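# Clip taped netting edge onto near leg of hoop

## Task

Using either of the two pegs (clips), fasten the taped edge of the netting onto the near leg of the hoop that is middle-right when viewed from the robot. The peg must sit perpendicular to the leg, with the leg deep inside its jaws, and at the spot where the jaws bite the leg the tape has to cover the whole jaw width on both sides.

## Robot and tools

Robot: two UR-style arms, left_arm (base near scene y +0.361 m) and right_arm (base near y -0.443 m). Each carries a 16-motor four-digit hand: a left hand on left_arm and a right hand on right_arm, mirror images of each other. Cameras: cam_high, cam_low, cam_front, cam_level, cam_over, cam_left_wrist, cam_right_wrist (all 896x504).

Scene frame: origin on the table top, halfway between the nominal arm bases. +x points out over the table, +z points up, and left_arm is on the +y side. Image left and right do not match these names. Positions, orientations (quat wxyz), velocities and Hand target are all reported in this frame.

Hand point: the reference point on the palm side, just beyond the knuckles of the index and middle fingers. Its local +z runs along the straight fingers toward the tips, and +y points out of the palm face. On the right hand +x points away from the thumb; on the left hand +x points toward the thumb. A rigid mast sticks out behind the palm near the wrist and can strike objects.

Row layout (used by both execute_actions and move): one flat list of 48 numbers, each in [-1, 1], covering both arms even when only one moves:
- Numbers 1-6: left arm dx, dy, dz, rx, ry, rz.
- Numbers 7-22: left hand's 16 motors.
- Numbers 23-24: left current_limit, speed.
- Numbers 25-30: right arm dx, dy, dz, rx, ry, rz.
- Numbers 31-46: right hand's 16 motors.
- Numbers 47-48: right current_limit, speed.

Arm numbers: these are offsets, not poses. They are measured from that arm's Hand target as it stood when the action or move began, along scene axes, and rotation pivots about the Hand target position. Scale: 1.0 = 0.6 m of translation, or 180 degrees of turn. rx, ry, rz form a single rotation vector. Every row of one action is counted from the same starting target, not from the row before it. Repeating an offset moves the arm again. All six zeros re-request the current Hand target. The controller clips orientation to within 32 degrees of the measured orientation on each step. The hand point may settle short of its target; if so, send the remaining gap as an offset.

Hand numbers: absolute goal angles, each scaled linearly between that hinge's two stops. Motor order: index_mcp, index_abd, index_pip, index_dip, middle_mcp, middle_abd, middle_pip, middle_dip, ring_mcp, ring_abd, ring_pip, ring_dip, thumb_cmc, thumb_axl, thumb_mcp, thumb_ipl.
- Open hand: +0.75, 0, +0.58, +0.70 for each finger; thumb +0.71, +0.68, +0.23, +0.17.
- Moving toward -1 curls fingers toward the palm, and thumb_cmc toward -1 brings the thumb in front of the palm.
- A 0 is a real goal, not "no change". To leave a hand as it is, copy back its hand_goal, hand_current_limit and hand_speed.
- current_limit maps -1..+1 to 0..550 mA (never below 11 mA).
- speed sets the motors to (speed+1)/2 of 8.5 rad/s.
- Starting values: current_limit +0.4, speed -0.6.

- A finger grips only while its goal lies beyond the object's surface.

Tools:
- execute_actions(actions, cameras): up to 15 rows, each lasting 1/30 s. A shorter list repeats its last row until 15 steps are done. Images come back only if actions is [] or cameras names them.
- move(target, speed, blend, stop_force, zero, blocking, cameras): straight-line motion of each hand point toward an offset target, counted from the current Hand targets. target is one 48-number row, or up to 15 rows that all count from the same starting targets. speed is in m/s, 0.002-3.6, default 0.25. blend is in metres, for rounding corners in a list. stop_force is 3-120 N: an arm stops when its wrist senses that much push against its motion. zero (default true) re-zeroes the force before the move. blocking=false returns after about 0.5 s and cannot be combined with stop_force. The move: line reports done, off_target, moving, held or fault, plus limits=paced or held.
- wait(seconds 0-10): let the scene run while holding commands.
- stop(): brake a running move.
- zoom_image(camera, region [x0,y0,x1,y1] in pixels, each side at most 504): closer look at a camera's newest image.
- zero_wrist_force(arm): take current wrist force and torque as zero.
- read_manual(section): licence texts only.
- finished_scene(): ends the scene for good. The peg must hold its place on its own afterwards.

Result lines:
- end_effector_position (m), quat, and velocities.
- Hand target: the next offsets count from here.
- Joint positions and torques.
- Wrist force/torque along the tool's own axes, plus a peak line.
- hand_goal, hand_measured, hand_current_ma and hand_state (moving, goal, blocked, overload).
- Motor temperatures, MOTOR HOT, and fault lines.
- A "within noise" note means the joints are still.

Avoid:
- Hard hits or pushes. Around 150 N of force, or joint torque at its limit (wrist joints 26.6 N m), stops the arm for 10 s. The arms are stiff, so even aiming slightly past a firm contact can trip a fault. Approach slowly, and use stop_force when touching things.
- Arm-to-arm contact, including a hand closing on the other hand.
- Finger currents of 495 mA or more for 5 s, which shuts that motor down.
- Overheating motors from stretched-out or blocked arms.
- Dropping the peg, releasing it while it is moving, or letting anything leave the table. Anything lost off the table fails the task.
- Passing the hand close to an arm's own base; go around it instead.

Each tool is called after "Call:" by a JSON object that holds its "name" and its "arguments".

## Session

I'll start by looking at the scene.

Call:
{"name": "execute_actions", "arguments": {"actions": []}}

Scene clock: 0.00 s.
left_arm: end_effector_position=(+0.2921, +0.1832, +0.1926) hand_goal=(+0.754, +0.000, +0.576, +0.696, +0.754, +0.000, +0.576, +0.696, +0.754, +0.000, +0.576, +0.696, +0.714, +0.678, +0.226, +0.168) hand_measured=(+0.754, +0.000, +0.576, +0.696, +0.754, +0.000, +0.576, +0.696, +0.754, +0.000, +0.576, +0.696, +0.714, +0.678, +0.226, +0.168) hand_current_ma=(+0, +0, +0, +0, +0, +0, +0, +0, +0, +0, +0, +0, +0, +0, +0, +0) hand_state=(goal, goal, goal, goal, goal, goal, goal, goal, goal, goal, goal, goal, goal, goal, goal, goal) hand_current_limit=0.40 hand_speed=-0.60 end_effector_quat_wxyz=(+0.119, +0.936, -0.330, +0.015) | right_arm: end_effector_position=(+0.4427, -0.5295, +0.1895) hand_goal=(+0.754, +0.000, +0.576, +0.696, +0.754, +0.000, +0.576, +0.696, +0.754, +0.000, +0.576, +0.696, +0.714, +0.678, +0.226, +0.168) hand_measured=(+0.754, +0.000, +0.576, +0.696, +0.754, +0.000, +0.576, +0.696, +0.754, +0.000, +0.576, +0.696, +0.714, +0.678, +0.226, +0.168) hand_current_ma=(+0, +0, +0, +0, +0, +0, +0, +0, +0, +0, +0, +0, +0, +0, +0, +0) hand_state=(goal, goal, goal, goal, goal, goal, goal, goal, goal, goal, goal, goal, goal, goal, goal, goal) hand_current_limit=0.40 hand_speed=-0.60 end_effector_quat_wxyz=(-0.493, +0.674, +0.521, -0.177)
Joint positions: left_arm=[3.422 -1.149 -2.367 -1.312 1.36 -3.739] | right_arm=[-0.533 -1.165 1.404 -0.707 -1.528 -0.293]
Joint velocities: within noise
Joint torques (N m): no reading
Motor temperatures (°C): left_arm=[26 29 46 50 41 46] | right_arm=[45 37 30 43 43 43]
Wrist force (N): no reading
Wrist torque (N m): no reading
Wrist force, peak (N): no reading
Hand target: left_arm +0.2921, +0.1832, +0.1926; +0.119, +0.936, -0.330, +0.015 | right_arm +0.4427, -0.5295, +0.1895; -0.493, +0.674, +0.521, -0.177

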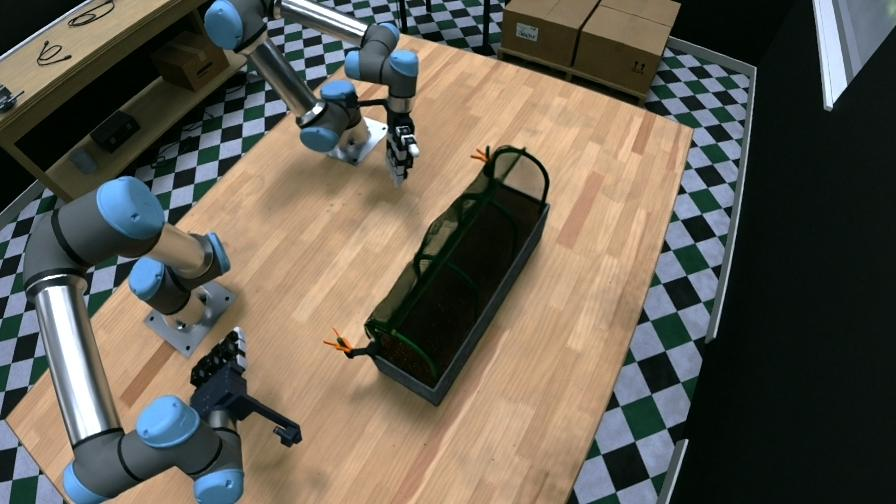

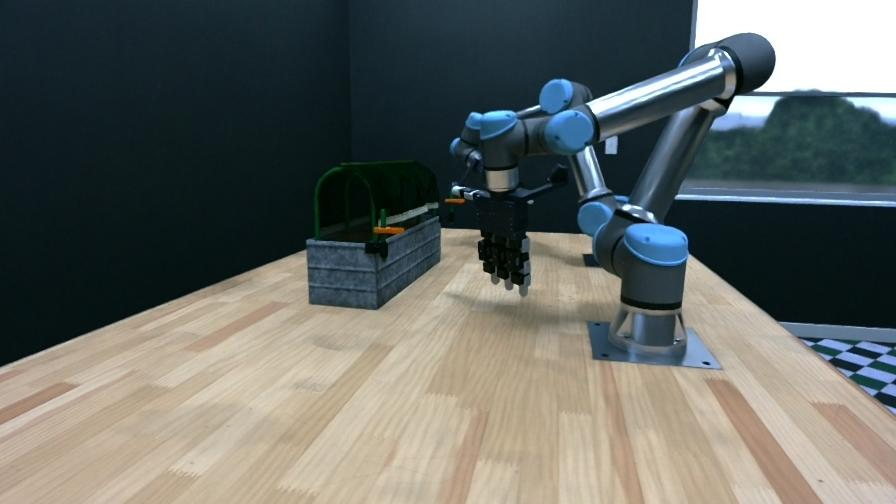

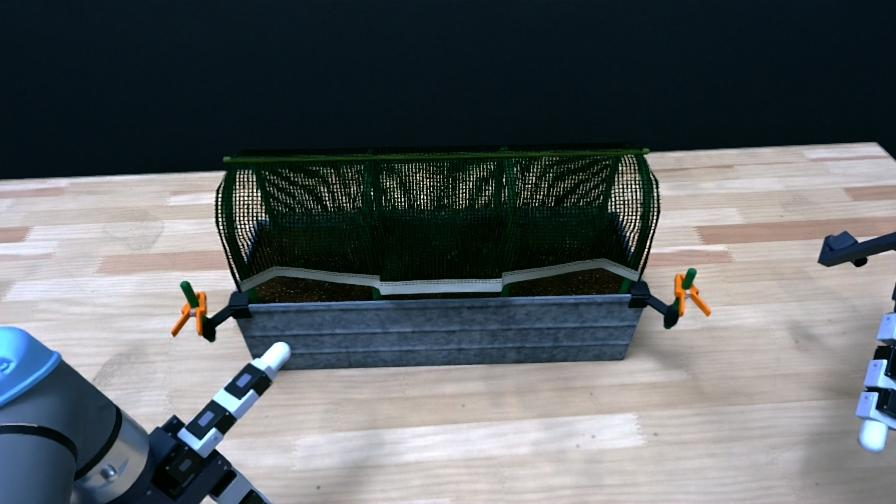

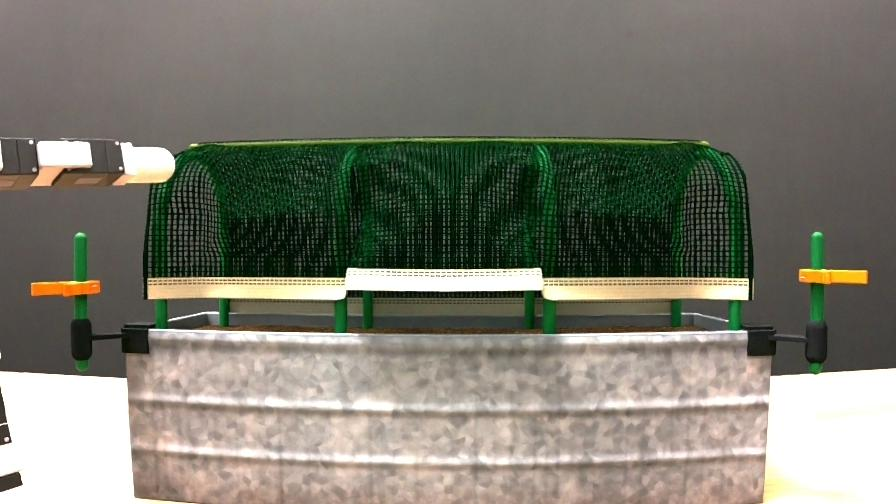

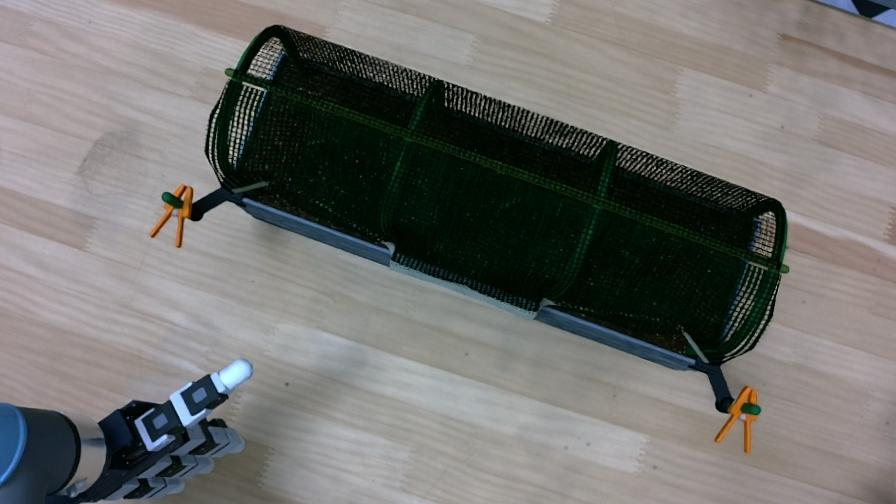

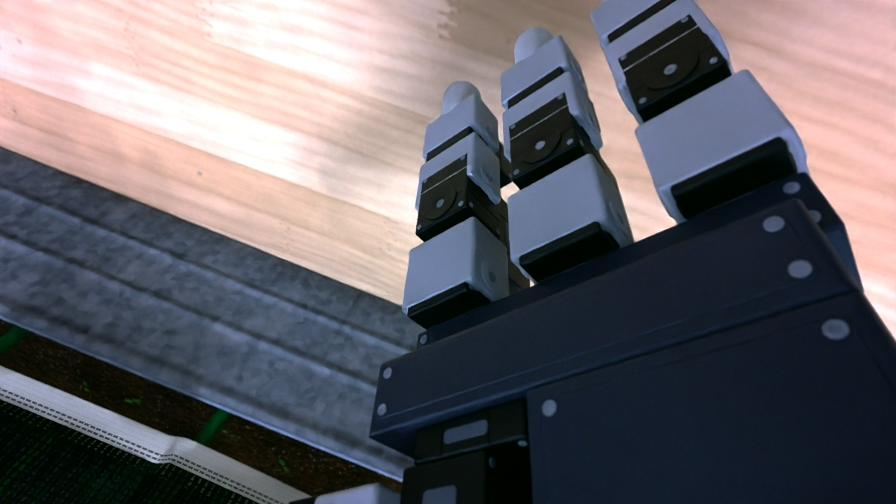

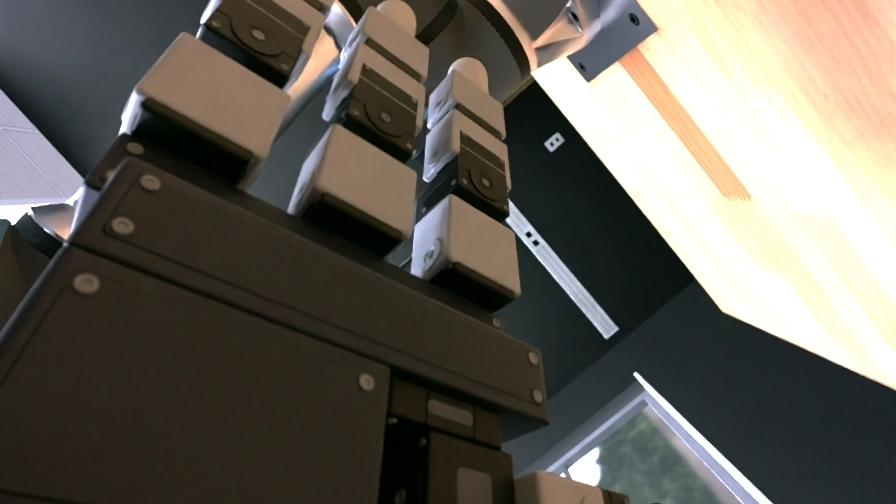

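Call:
{"name": "zoom_image", "arguments": {"camera": "cam_level", "region": [440, 220, 896, 400]}}

Call:
{"name": "zoom_image", "arguments": {"camera": "cam_level", "region": [480, 130, 640, 350]}}

Call:
{"name": "zoom_image", "arguments": {"camera": "cam_front", "region": [460, 220, 740, 380]}}

Call:
{"name": "zoom_image", "arguments": {"camera": "cam_over", "region": [500, 200, 800, 460]}}

Call:
{"name": "zoom_image", "arguments": {"camera": "cam_low", "region": [290, 140, 540, 310]}}

Call:
{"name": "zoom_image", "arguments": {"camera": "cam_level", "region": [740, 220, 896, 390]}}

Scaled by 1.105.

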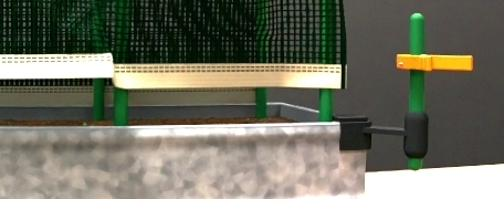

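Scaled by 2.291.

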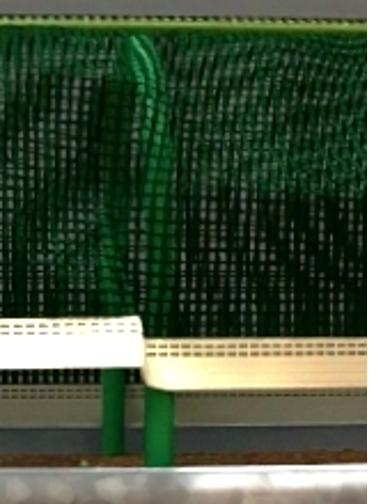

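Scaled by 1.800.

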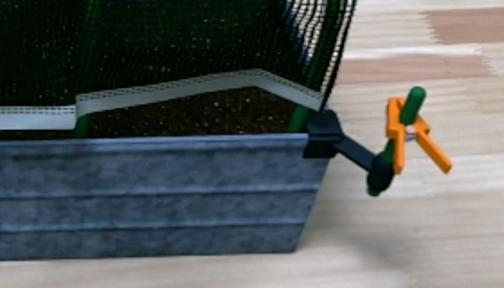

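Scaled by 1.680.

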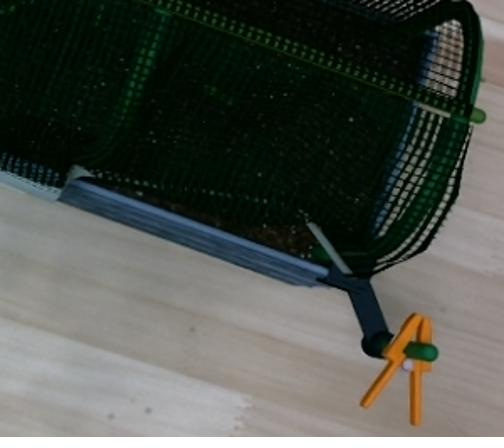

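Scaled by 2.016.

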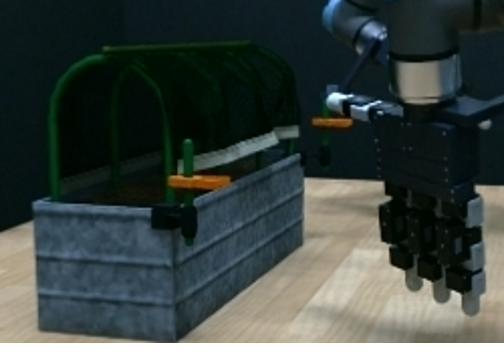

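Scaled by 2.965.

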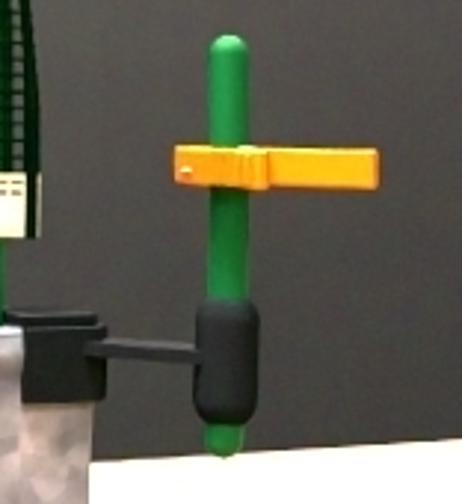

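Call:
{"name": "wait", "arguments": {"seconds": 0.5, "cameras": ["cam_level", "cam_over", "cam_front"]}}

Call:
{"name": "zoom_image", "arguments": {"camera": "cam_level", "region": [480, 230, 600, 350]}}

Call:
{"name": "zoom_image", "arguments": {"camera": "cam_front", "region": [460, 240, 560, 320]}}

Call:
{"name": "zoom_image", "arguments": {"camera": "cam_over", "region": [490, 260, 620, 360]}}

Call:
{"name": "zoom_image", "arguments": {"camera": "cam_over", "region": [680, 340, 790, 460]}}

Scene clock: 164.57 s.
left_arm: end_effector_position=(+0.2921, +0.1832, +0.1926) hand_goal=(+0.754, +0.000, +0.576, +0.696, +0.754, +0.000, +0.576, +0.696, +0.754, +0.000, +0.576, +0.696, +0.714, +0.678, +0.226, +0.168) hand_measured=(+0.754, +0.000, +0.576, +0.696, +0.754, +0.000, +0.576, +0.696, +0.754, +0.000, +0.576, +0.696, +0.714, +0.678, +0.224, +0.168) hand_current_ma=(-1, +0, +1, +0, -1, +0, +1, +0, -1, +0, +1, +0, +0, -1, -3, +0) hand_state=(goal, goal, goal, goal, goal, goal, goal, goal, goal, goal, goal, goal, goal, goal, goal, goal) hand_current_limit=0.40 hand_speed=-0.60 end_effector_quat_wxyz=(+0.119, +0.936, -0.330, +0.015) | right_arm: end_effector_position=(+0.4427, -0.5295, +0.1895) hand_goal=(+0.754, +0.000, +0.576, +0.696, +0.754, +0.000, +0.576, +0.696, +0.754, +0.000, +0.576, +0.696, +0.714, +0.678, +0.226, +0.168) hand_measured=(+0.748, +0.000, +0.576, +0.696, +0.746, +0.000, +0.576, +0.696, +0.748, +0.000, +0.576, +0.696, +0.710, +0.678, +0.226, +0.168) hand_current_ma=(-6, +0, +0, +0, -7, +0, +0, +0, -6, +0, +0, +0, -4, +0, +0, +0) hand_state=(goal, goal, goal, goal, goal, goal, goal, goal, goal, goal, goal, goal, goal, goal, goal, goal) hand_current_limit=0.40 hand_speed=-0.60 end_effector_quat_wxyz=(-0.493, +0.674, +0.521, -0.177)
Joint positions: left_arm=[3.422 -1.149 -2.367 -1.312 1.36 -3.739] | right_arm=[-0.533 -1.165 1.404 -0.707 -1.528 -0.293]
Joint torques (N m): left_arm=[1.08 4.28 23.56 2.25 -0.59 -0.17] | right_arm=[-1.08 -39.63 -21.94 0.78 -0.05 -0.16]
Wrist force (N): left_arm=[-0.1 0.3 -0.1] | right_arm=[-0.1 -0.1 0.0]
Wrist torque (N m): left_arm=[0.04 0.01 -0.01] | right_arm=[-0.01 0.01 0.00]
Wrist force, peak (N): left_arm=[0.1 0.5 0.0] | right_arm=[-0.3 -0.5 0.3]
Hand target: left_arm +0.2921, +0.1832, +0.1926; +0.119, +0.936, -0.330, +0.015 | right_arm +0.4427, -0.5295, +0.1895; -0.493, +0.674, +0.521, -0.177
wait: 0.50 s; at rest from the start
Images, in order (width x height): cam_front 896x504, cam_level 896x504, cam_over 896x504.

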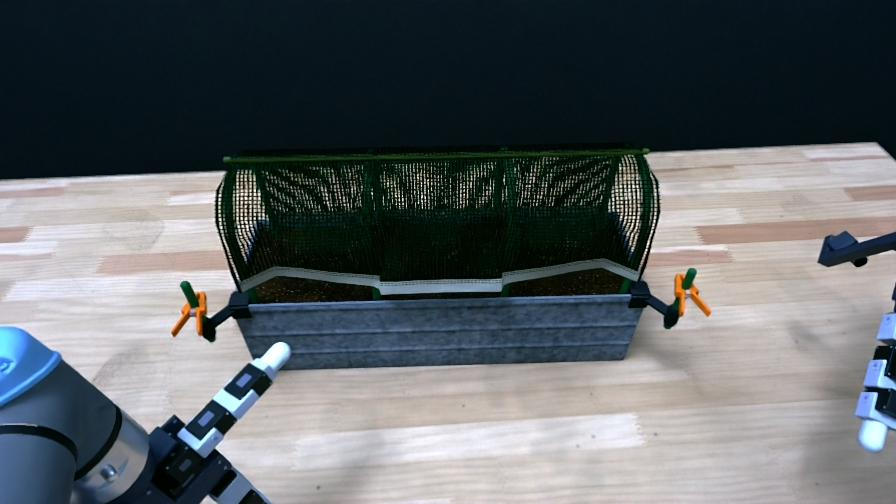

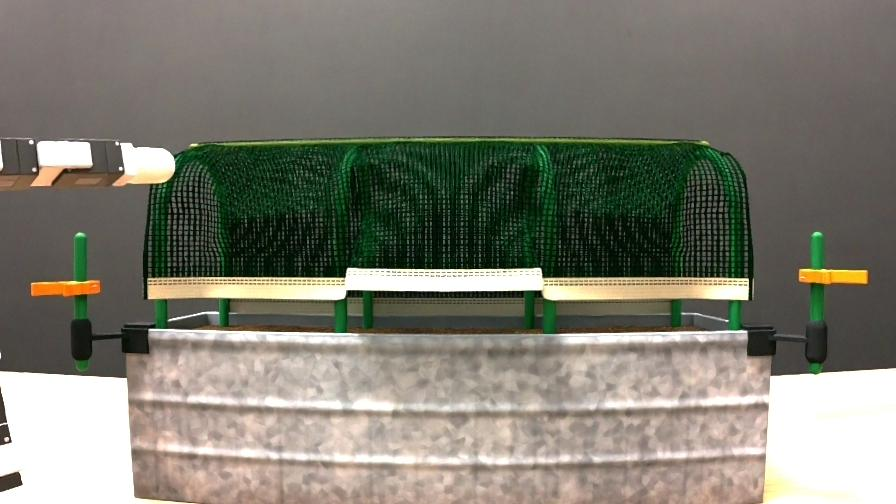

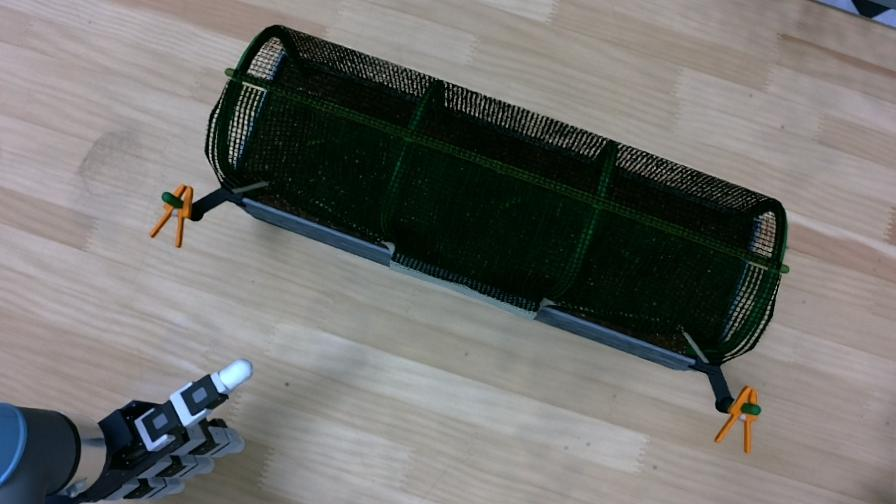

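Scaled by 4.200.

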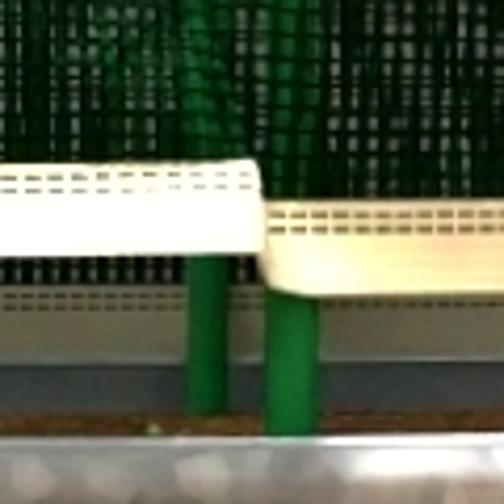

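Scaled by 5.040.

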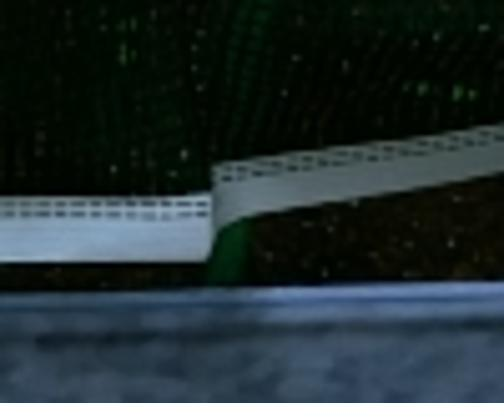

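Scaled by 3.877.

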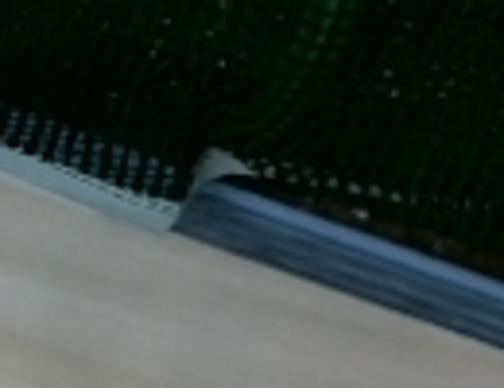

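Scaled by 4.200.

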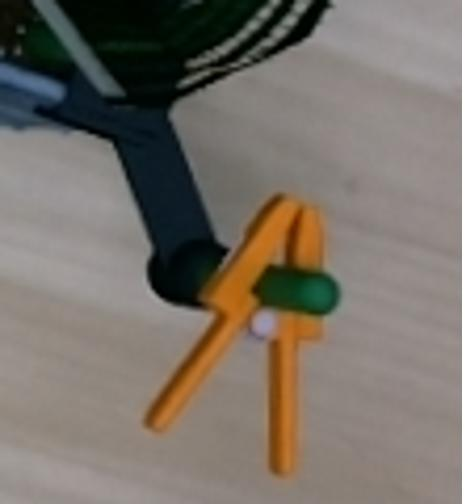

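Call:
{"name": "execute_actions", "arguments": {"actions": [], "cameras": ["cam_left_wrist", "cam_over", "cam_low", "cam_high"]}}

Call:
{"name": "zoom_image", "arguments": {"camera": "cam_left_wrist", "region": [0, 340, 310, 504]}}

Call:
{"name": "zoom_image", "arguments": {"camera": "cam_low", "region": [360, 190, 470, 260]}}

Call:
{"name": "zoom_image", "arguments": {"camera": "cam_high", "region": [320, 130, 560, 410]}}

Call:
{"name": "zoom_image", "arguments": {"camera": "cam_over", "region": [50, 330, 270, 504]}}

Scene clock: 711.10 s.
left_arm: end_effector_position=(+0.2921, +0.1832, +0.1926) hand_goal=(+0.754, +0.000, +0.576, +0.696, +0.754, +0.000, +0.576, +0.696, +0.754, +0.000, +0.576, +0.696, +0.714, +0.678, +0.226, +0.168) hand_measured=(+0.754, +0.000, +0.576, +0.696, +0.754, +0.000, +0.576, +0.696, +0.754, +0.000, +0.576, +0.696, +0.714, +0.678, +0.224, +0.168) hand_current_ma=(-1, +0, +1, +0, -1, +0, +1, +0, -1, +0, +1, +0, +0, -1, -3, +0) hand_state=(goal, goal, goal, goal, goal, goal, goal, goal, goal, goal, goal, goal, goal, goal, goal, goal) hand_current_limit=0.40 hand_speed=-0.60 end_effector_quat_wxyz=(+0.119, +0.936, -0.330, +0.015) | right_arm: end_effector_position=(+0.4427, -0.5295, +0.1895) hand_goal=(+0.754, +0.000, +0.576, +0.696, +0.754, +0.000, +0.576, +0.696, +0.754, +0.000, +0.576, +0.696, +0.714, +0.678, +0.226, +0.168) hand_measured=(+0.748, +0.000, +0.576, +0.696, +0.746, +0.000, +0.576, +0.696, +0.748, +0.000, +0.576, +0.696, +0.710, +0.678, +0.226, +0.168) hand_current_ma=(-6, +0, +0, +0, -7, +0, +0, +0, -6, +0, +0, +0, -4, +0, +0, +0) hand_state=(goal, goal, goal, goal, goal, goal, goal, goal, goal, goal, goal, goal, goal, goal, goal, goal) hand_current_limit=0.40 hand_speed=-0.60 end_effector_quat_wxyz=(-0.493, +0.674, +0.521, -0.177)
Joint positions: left_arm=[3.422 -1.149 -2.367 -1.312 1.36 -3.739] | right_arm=[-0.533 -1.165 1.404 -0.707 -1.528 -0.293]
Joint velocities: within noise
Joint torques (N m): left_arm=[1.26 4.15 22.92 2.31 -0.55 -0.27] | right_arm=[1.26 -39.1 -21.76 0.78 0.27 0.02]
Motor temperatures (°C): left_arm=[26 28 42 45 39 42] | right_arm=[40 36 29 41 41 39]
Wrist force (N): left_arm=[0.0 0.2 0.0] | right_arm=[-0.2 0.3 0.1]
Wrist torque (N m): left_arm=[0.03 0.00 0.00] | right_arm=[0.04 0.03 -0.01]
Wrist force, peak (N): left_arm=[-0.1 0.5 0.2] | right_arm=[-0.4 0.3 0.2]
Hand target: left_arm +0.2921, +0.1832, +0.1926; +0.119, +0.936, -0.330, +0.015 | right_arm +0.4427, -0.5295, +0.1895; -0.493, +0.674, +0.521, -0.177
Images, in order (width x height): cam_high 896x504, cam_low 896x504, cam_over 896x504, cam_left_wrist 896x504.

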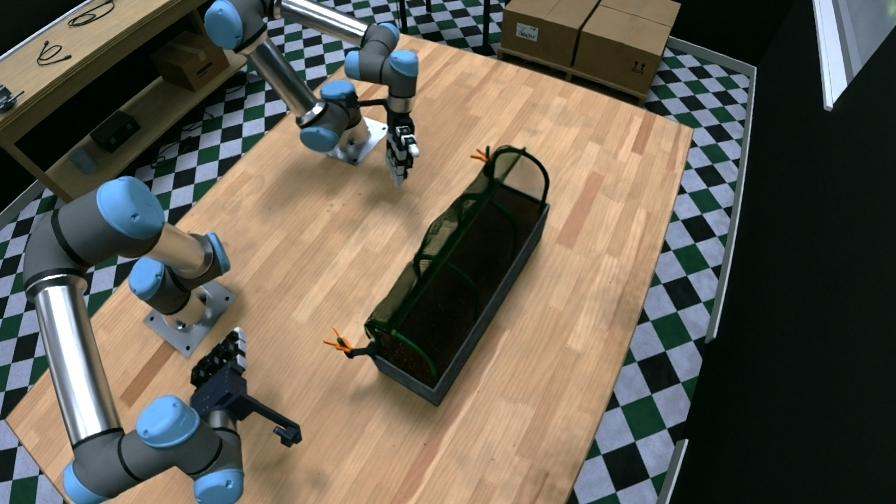

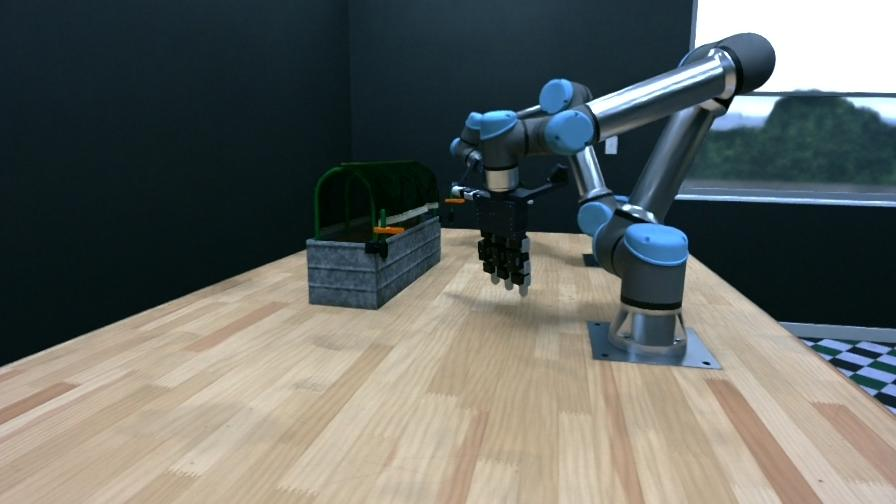

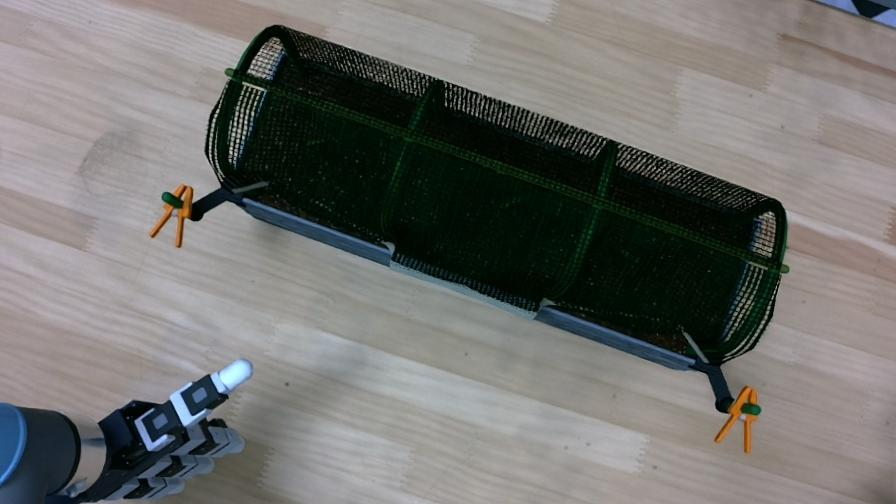

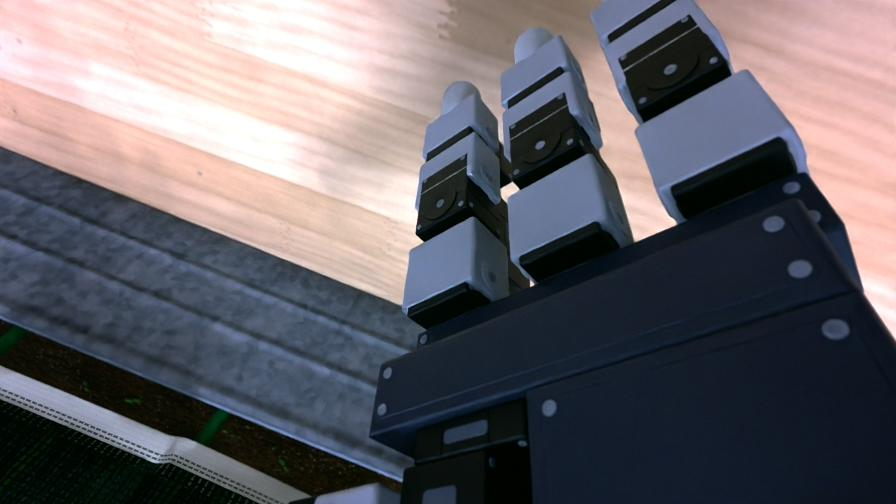

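Scaled by 1.626.

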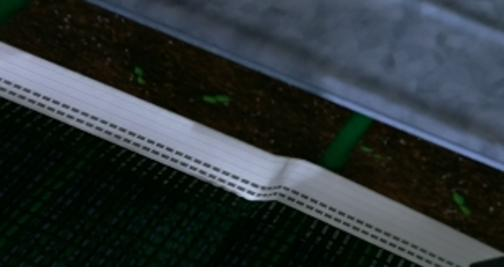

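Scaled by 4.582.

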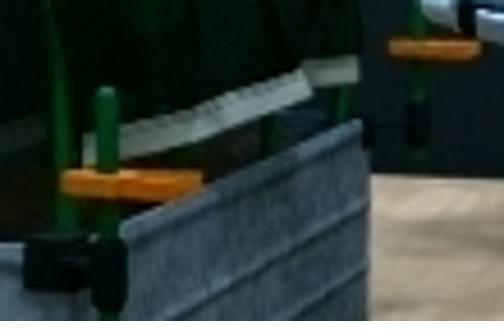

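Scaled by 1.800.

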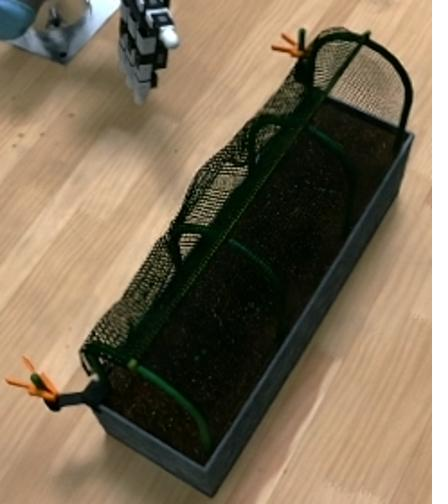

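Scaled by 2.291.

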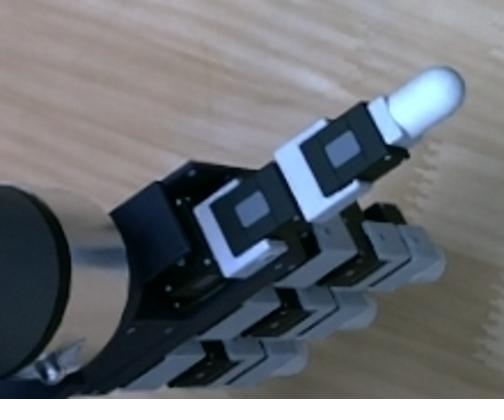

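Call:
{"name": "move", "arguments": {"target": [[0,0,0,0,0,0,0.754,0,0.576,0.696,0.754,0,0.576,0.696,0.754,0,0.576,0.696,0.714,0.678,0.226,0.168,0.4,-0.6,0.0122,0.1325,0.2175,-0.0032,0.1772,-0.0231,0.754,0,0.576,0.696,0.754,0,0.576,0.696,0.754,0,0.576,0.696,0.714,0.678,-0.45,0.168,0.4,-0.6],[0,0,0,0,0,0,0.754,0,0.576,0.696,0.754,0,0.576,0.696,0.754,0,0.576,0.696,0.714,0.678,0.226,0.168,0.4,-0.6,0.0122,0.2492,0.2175,0.0864,0.1646,-0.3339,0.754,0,0.576,0.696,0.754,0,0.576,0.696,0.754,0,0.576,0.696,0.714,0.678,-0.45,0.168,0.4,-0.6]], "speed": 0.3, "blend": 0.03, "cameras": ["cam_high", "cam_over"]}}

Scene clock: 744.27 s.
left_arm: end_effector_position=(+0.2921, +0.1832, +0.1926) hand_goal=(+0.754, +0.000, +0.576, +0.696, +0.754, +0.000, +0.576, +0.696, +0.754, +0.000, +0.576, +0.696, +0.714, +0.678, +0.226, +0.168) hand_measured=(+0.754, +0.000, +0.576, +0.696, +0.754, +0.000, +0.576, +0.696, +0.754, +0.000, +0.576, +0.696, +0.714, +0.678, +0.224, +0.168) hand_current_ma=(-1, +0, +1, +0, -1, +0, +1, +0, -1, +0, +1, +0, +0, -1, -3, +0) hand_state=(goal, goal, goal, goal, goal, goal, goal, goal, goal, goal, goal, goal, goal, goal, goal, goal) hand_current_limit=0.40 hand_speed=-0.60 end_effector_quat_wxyz=(+0.119, +0.936, -0.330, +0.015) | right_arm: end_effector_position=(+0.4500, -0.3801, +0.3200) hand_goal=(+0.754, +0.000, +0.576, +0.696, +0.754, +0.000, +0.576, +0.696, +0.754, +0.000, +0.576, +0.696, +0.714, +0.678, -0.450, +0.168) hand_measured=(+0.746, +0.000, +0.576, +0.696, +0.744, +0.000, +0.576, +0.696, +0.746, +0.000, +0.576, +0.696, +0.708, +0.676, -0.448, +0.168) hand_current_ma=(-7, +0, +0, +0, -9, +0, +0, +0, -7, +0, +0, +0, -5, -1, +1, +0) hand_state=(goal, goal, goal, goal, goal, goal, goal, goal, goal, goal, goal, goal, goal, goal, goal, goal) hand_current_limit=0.40 hand_speed=-0.60 end_effector_quat_wxyz=(+0.707, -0.707, +0.000, +0.000)
Joint positions: left_arm=[3.422 -1.149 -2.367 -1.312 1.36 -3.739] | right_arm=[-0.619 -1.335 1.517 -0.182 -0.606 0]
Joint torques (N m): left_arm=[1.85 4.4 23.54 2.21 -0.5 -0.22] | right_arm=[10.49 -35.16 -18.48 2.64 1.76 1.9]
Wrist force (N): left_arm=[-0.1 0.2 0.0] | right_arm=[-0.1 0.7 -0.8]
Wrist torque (N m): left_arm=[0.03 0.01 -0.01] | right_arm=[0.09 0.04 -0.04]
Wrist force, peak (N): left_arm=[-0.2 0.5 0.1] | right_arm=[-1.6 0.9 0.3]
Hand target: left_arm +0.2921, +0.1832, +0.1926; +0.119, +0.936, -0.330, +0.015 | right_arm +0.4500, -0.3800, +0.3200; +0.707, -0.707, +0.000, +0.000
Off the commanded pose: left_arm 0.000 m, 0 deg | right_arm 0.000 m, 0 deg.
move: done
Images, in order (width x height): cam_high 896x504, cam_over 896x504.

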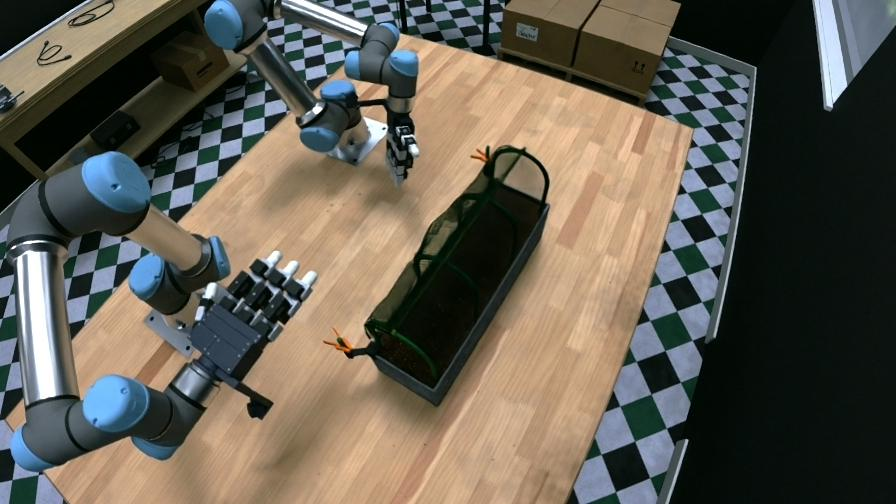

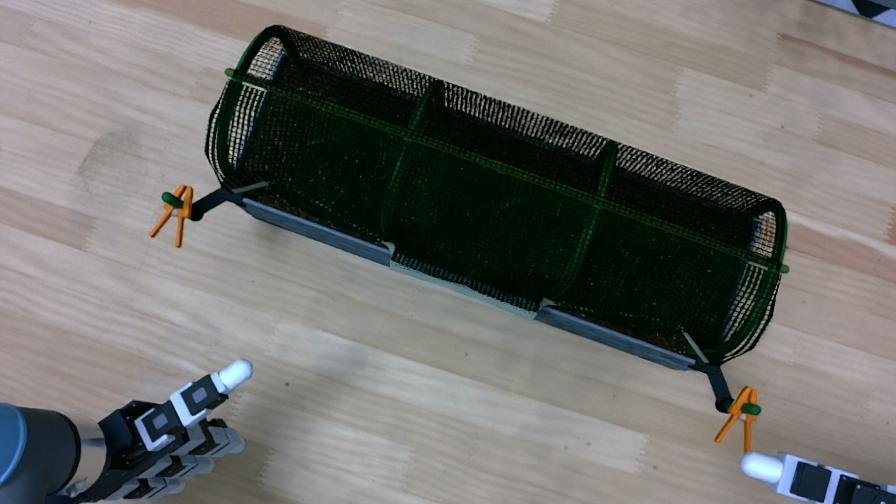

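Call:
{"name": "move", "arguments": {"target": [0,0,0,0,0,0,0.754,0,0.576,0.696,0.754,0,0.576,0.696,0.754,0,0.576,0.696,0.714,0.678,0.226,0.168,0.4,-0.6,-0.1167,0.15,-0.1667,0,0,-0.5,0.754,0.15,0.576,0.696,0.754,-0.15,0.576,0.696,0.754,-0.15,0.576,0.696,0.714,0.678,-0.45,0.168,0.4,-0.6], "speed": 0.3, "cameras": ["all"]}}

Scene clock: 795.63 s.
left_arm: end_effector_position=(+0.2921, +0.1832, +0.1926) hand_goal=(+0.754, +0.000, +0.576, +0.696, +0.754, +0.000, +0.576, +0.696, +0.754, +0.000, +0.576, +0.696, +0.714, +0.678, +0.226, +0.168) hand_measured=(+0.754, +0.000, +0.576, +0.696, +0.754, +0.000, +0.576, +0.696, +0.754, +0.000, +0.576, +0.696, +0.714, +0.678, +0.224, +0.168) hand_current_ma=(-1, +0, +1, +0, -1, +0, +1, +0, -1, +0, +1, +0, +0, -1, -3, +0) hand_state=(goal, goal, goal, goal, goal, goal, goal, goal, goal, goal, goal, goal, goal, goal, goal, goal) hand_current_limit=0.40 hand_speed=-0.60 end_effector_quat_wxyz=(+0.119, +0.936, -0.330, +0.015) | right_arm: end_effector_position=(+0.3800, -0.2900, +0.2200) hand_goal=(+0.754, +0.150, +0.576, +0.696, +0.754, -0.150, +0.576, +0.696, +0.754, -0.150, +0.576, +0.696, +0.714, +0.678, -0.450, +0.168) hand_measured=(+0.746, +0.148, +0.576, +0.696, +0.744, -0.148, +0.576, +0.696, +0.746, -0.146, +0.576, +0.696, +0.708, +0.676, -0.448, +0.168) hand_current_ma=(-7, -1, +0, +0, -10, +1, +0, +0, -8, +2, +0, +0, -5, -1, +1, +0) hand_state=(goal, goal, goal, goal, goal, goal, goal, goal, goal, goal, goal, goal, goal, goal, goal, goal) hand_current_limit=0.40 hand_speed=-0.60 end_effector_quat_wxyz=(+0.500, -0.500, +0.500, -0.500) end_effector_velocity=(+0.000, -0.001, +0.001) end_effector_angular_velocity=(+0.000, -0.002, -0.004)
Joint positions: left_arm=[3.422 -1.149 -2.367 -1.312 1.36 -3.739] | right_arm=[-0.032 -2.126 2.434 -0.308 1.552 -0.001]
Joint velocities: left_arm=[within noise] | right_arm=[0.002 0 0 -0.001 0.007 0]
Joint torques (N m): left_arm=[1.06 4.3 23.1 2.25 -0.6 -0.23] | right_arm=[9.59 -0.15 -14.62 -1.34 1.72 1.49]
Wrist force (N): left_arm=[0.1 0.2 0.0] | right_arm=[0.1 1.1 -0.9]
Wrist torque (N m): left_arm=[0.03 -0.01 0.00] | right_arm=[0.13 -0.02 0.05]
Wrist force, peak (N): left_arm=[-0.1 0.5 0.2] | right_arm=[-0.8 1.2 -1.4]
Hand target: left_arm +0.2921, +0.1832, +0.1926; +0.119, +0.936, -0.330, +0.015 | right_arm +0.3800, -0.2900, +0.2200; +0.500, -0.500, +0.500, -0.500
Off the commanded pose: left_arm 0.000 m, 0 deg | right_arm 0.000 m, 0 deg.
move: done

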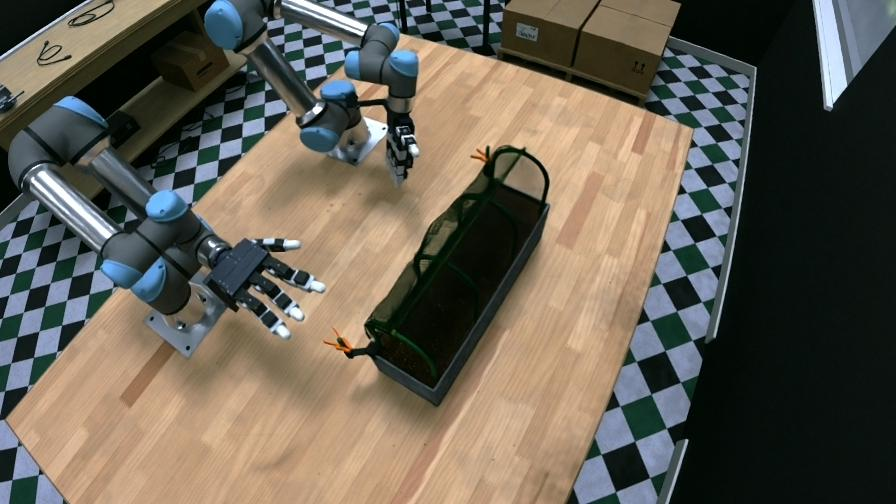

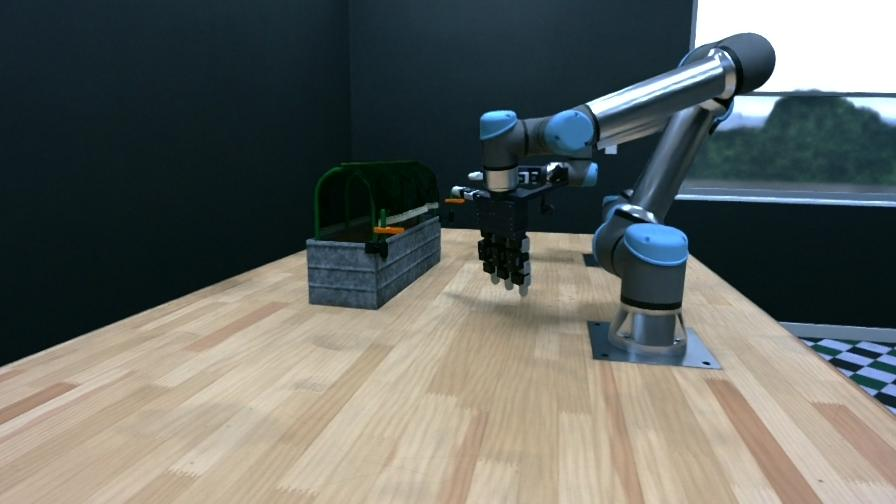

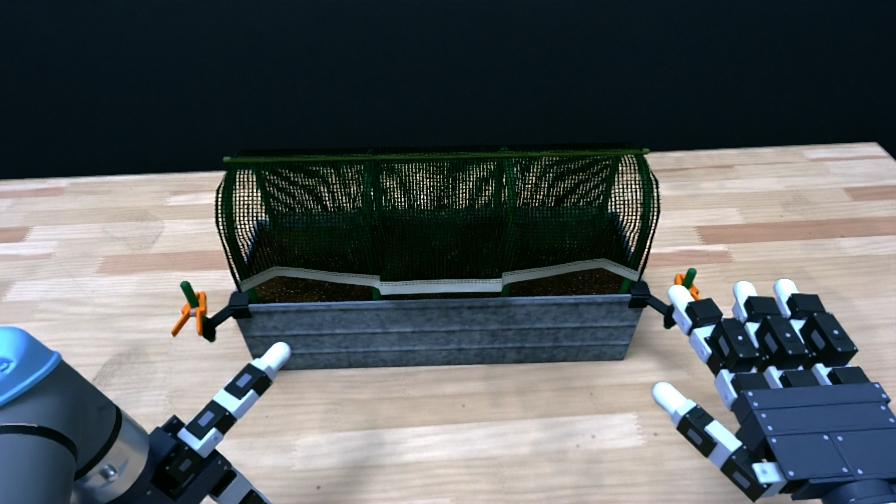

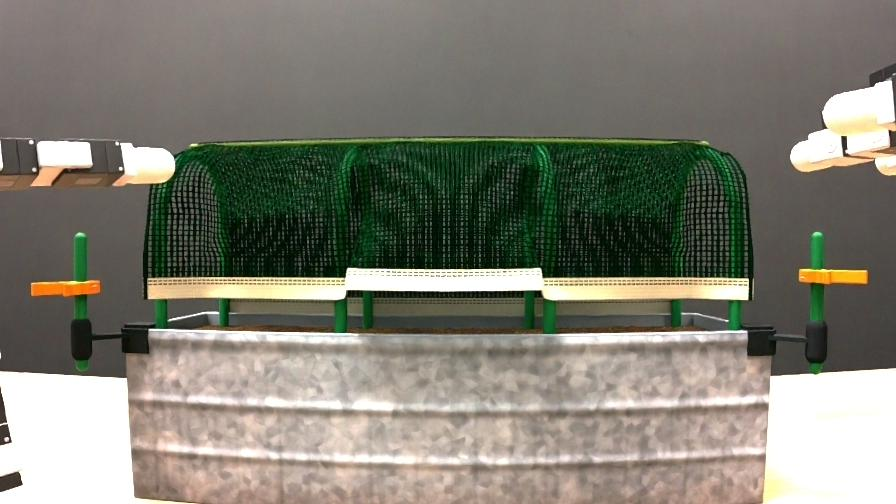

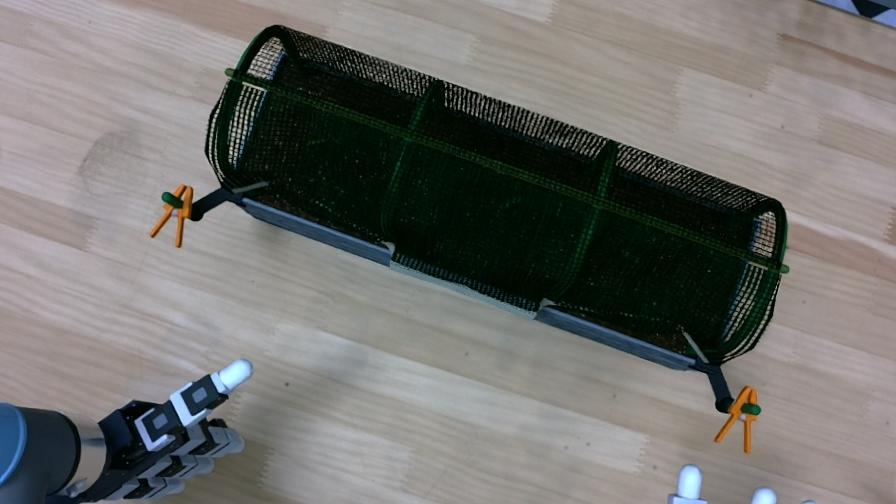

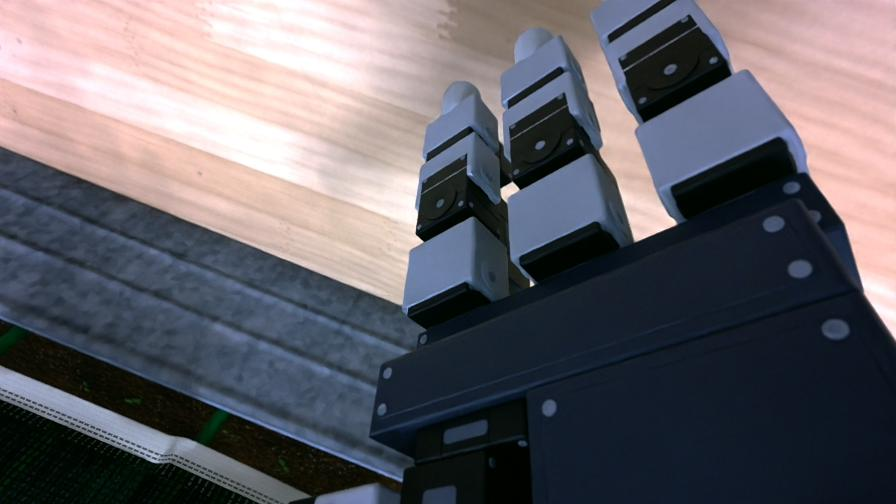

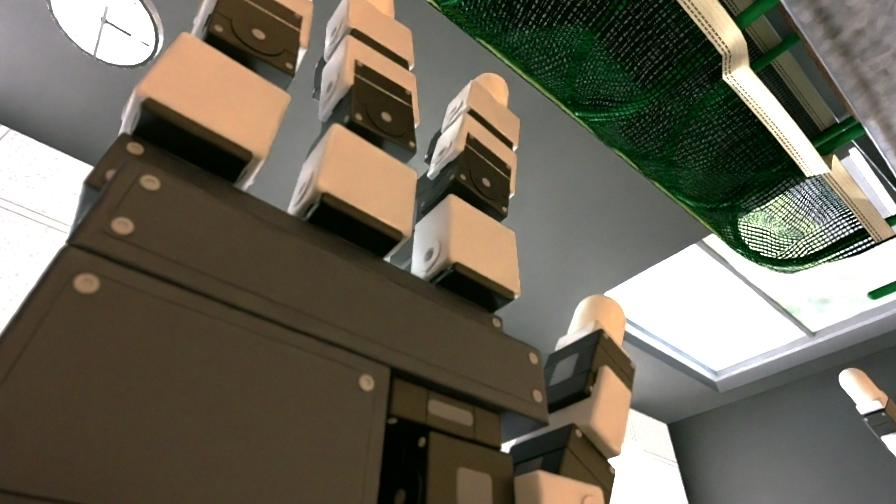

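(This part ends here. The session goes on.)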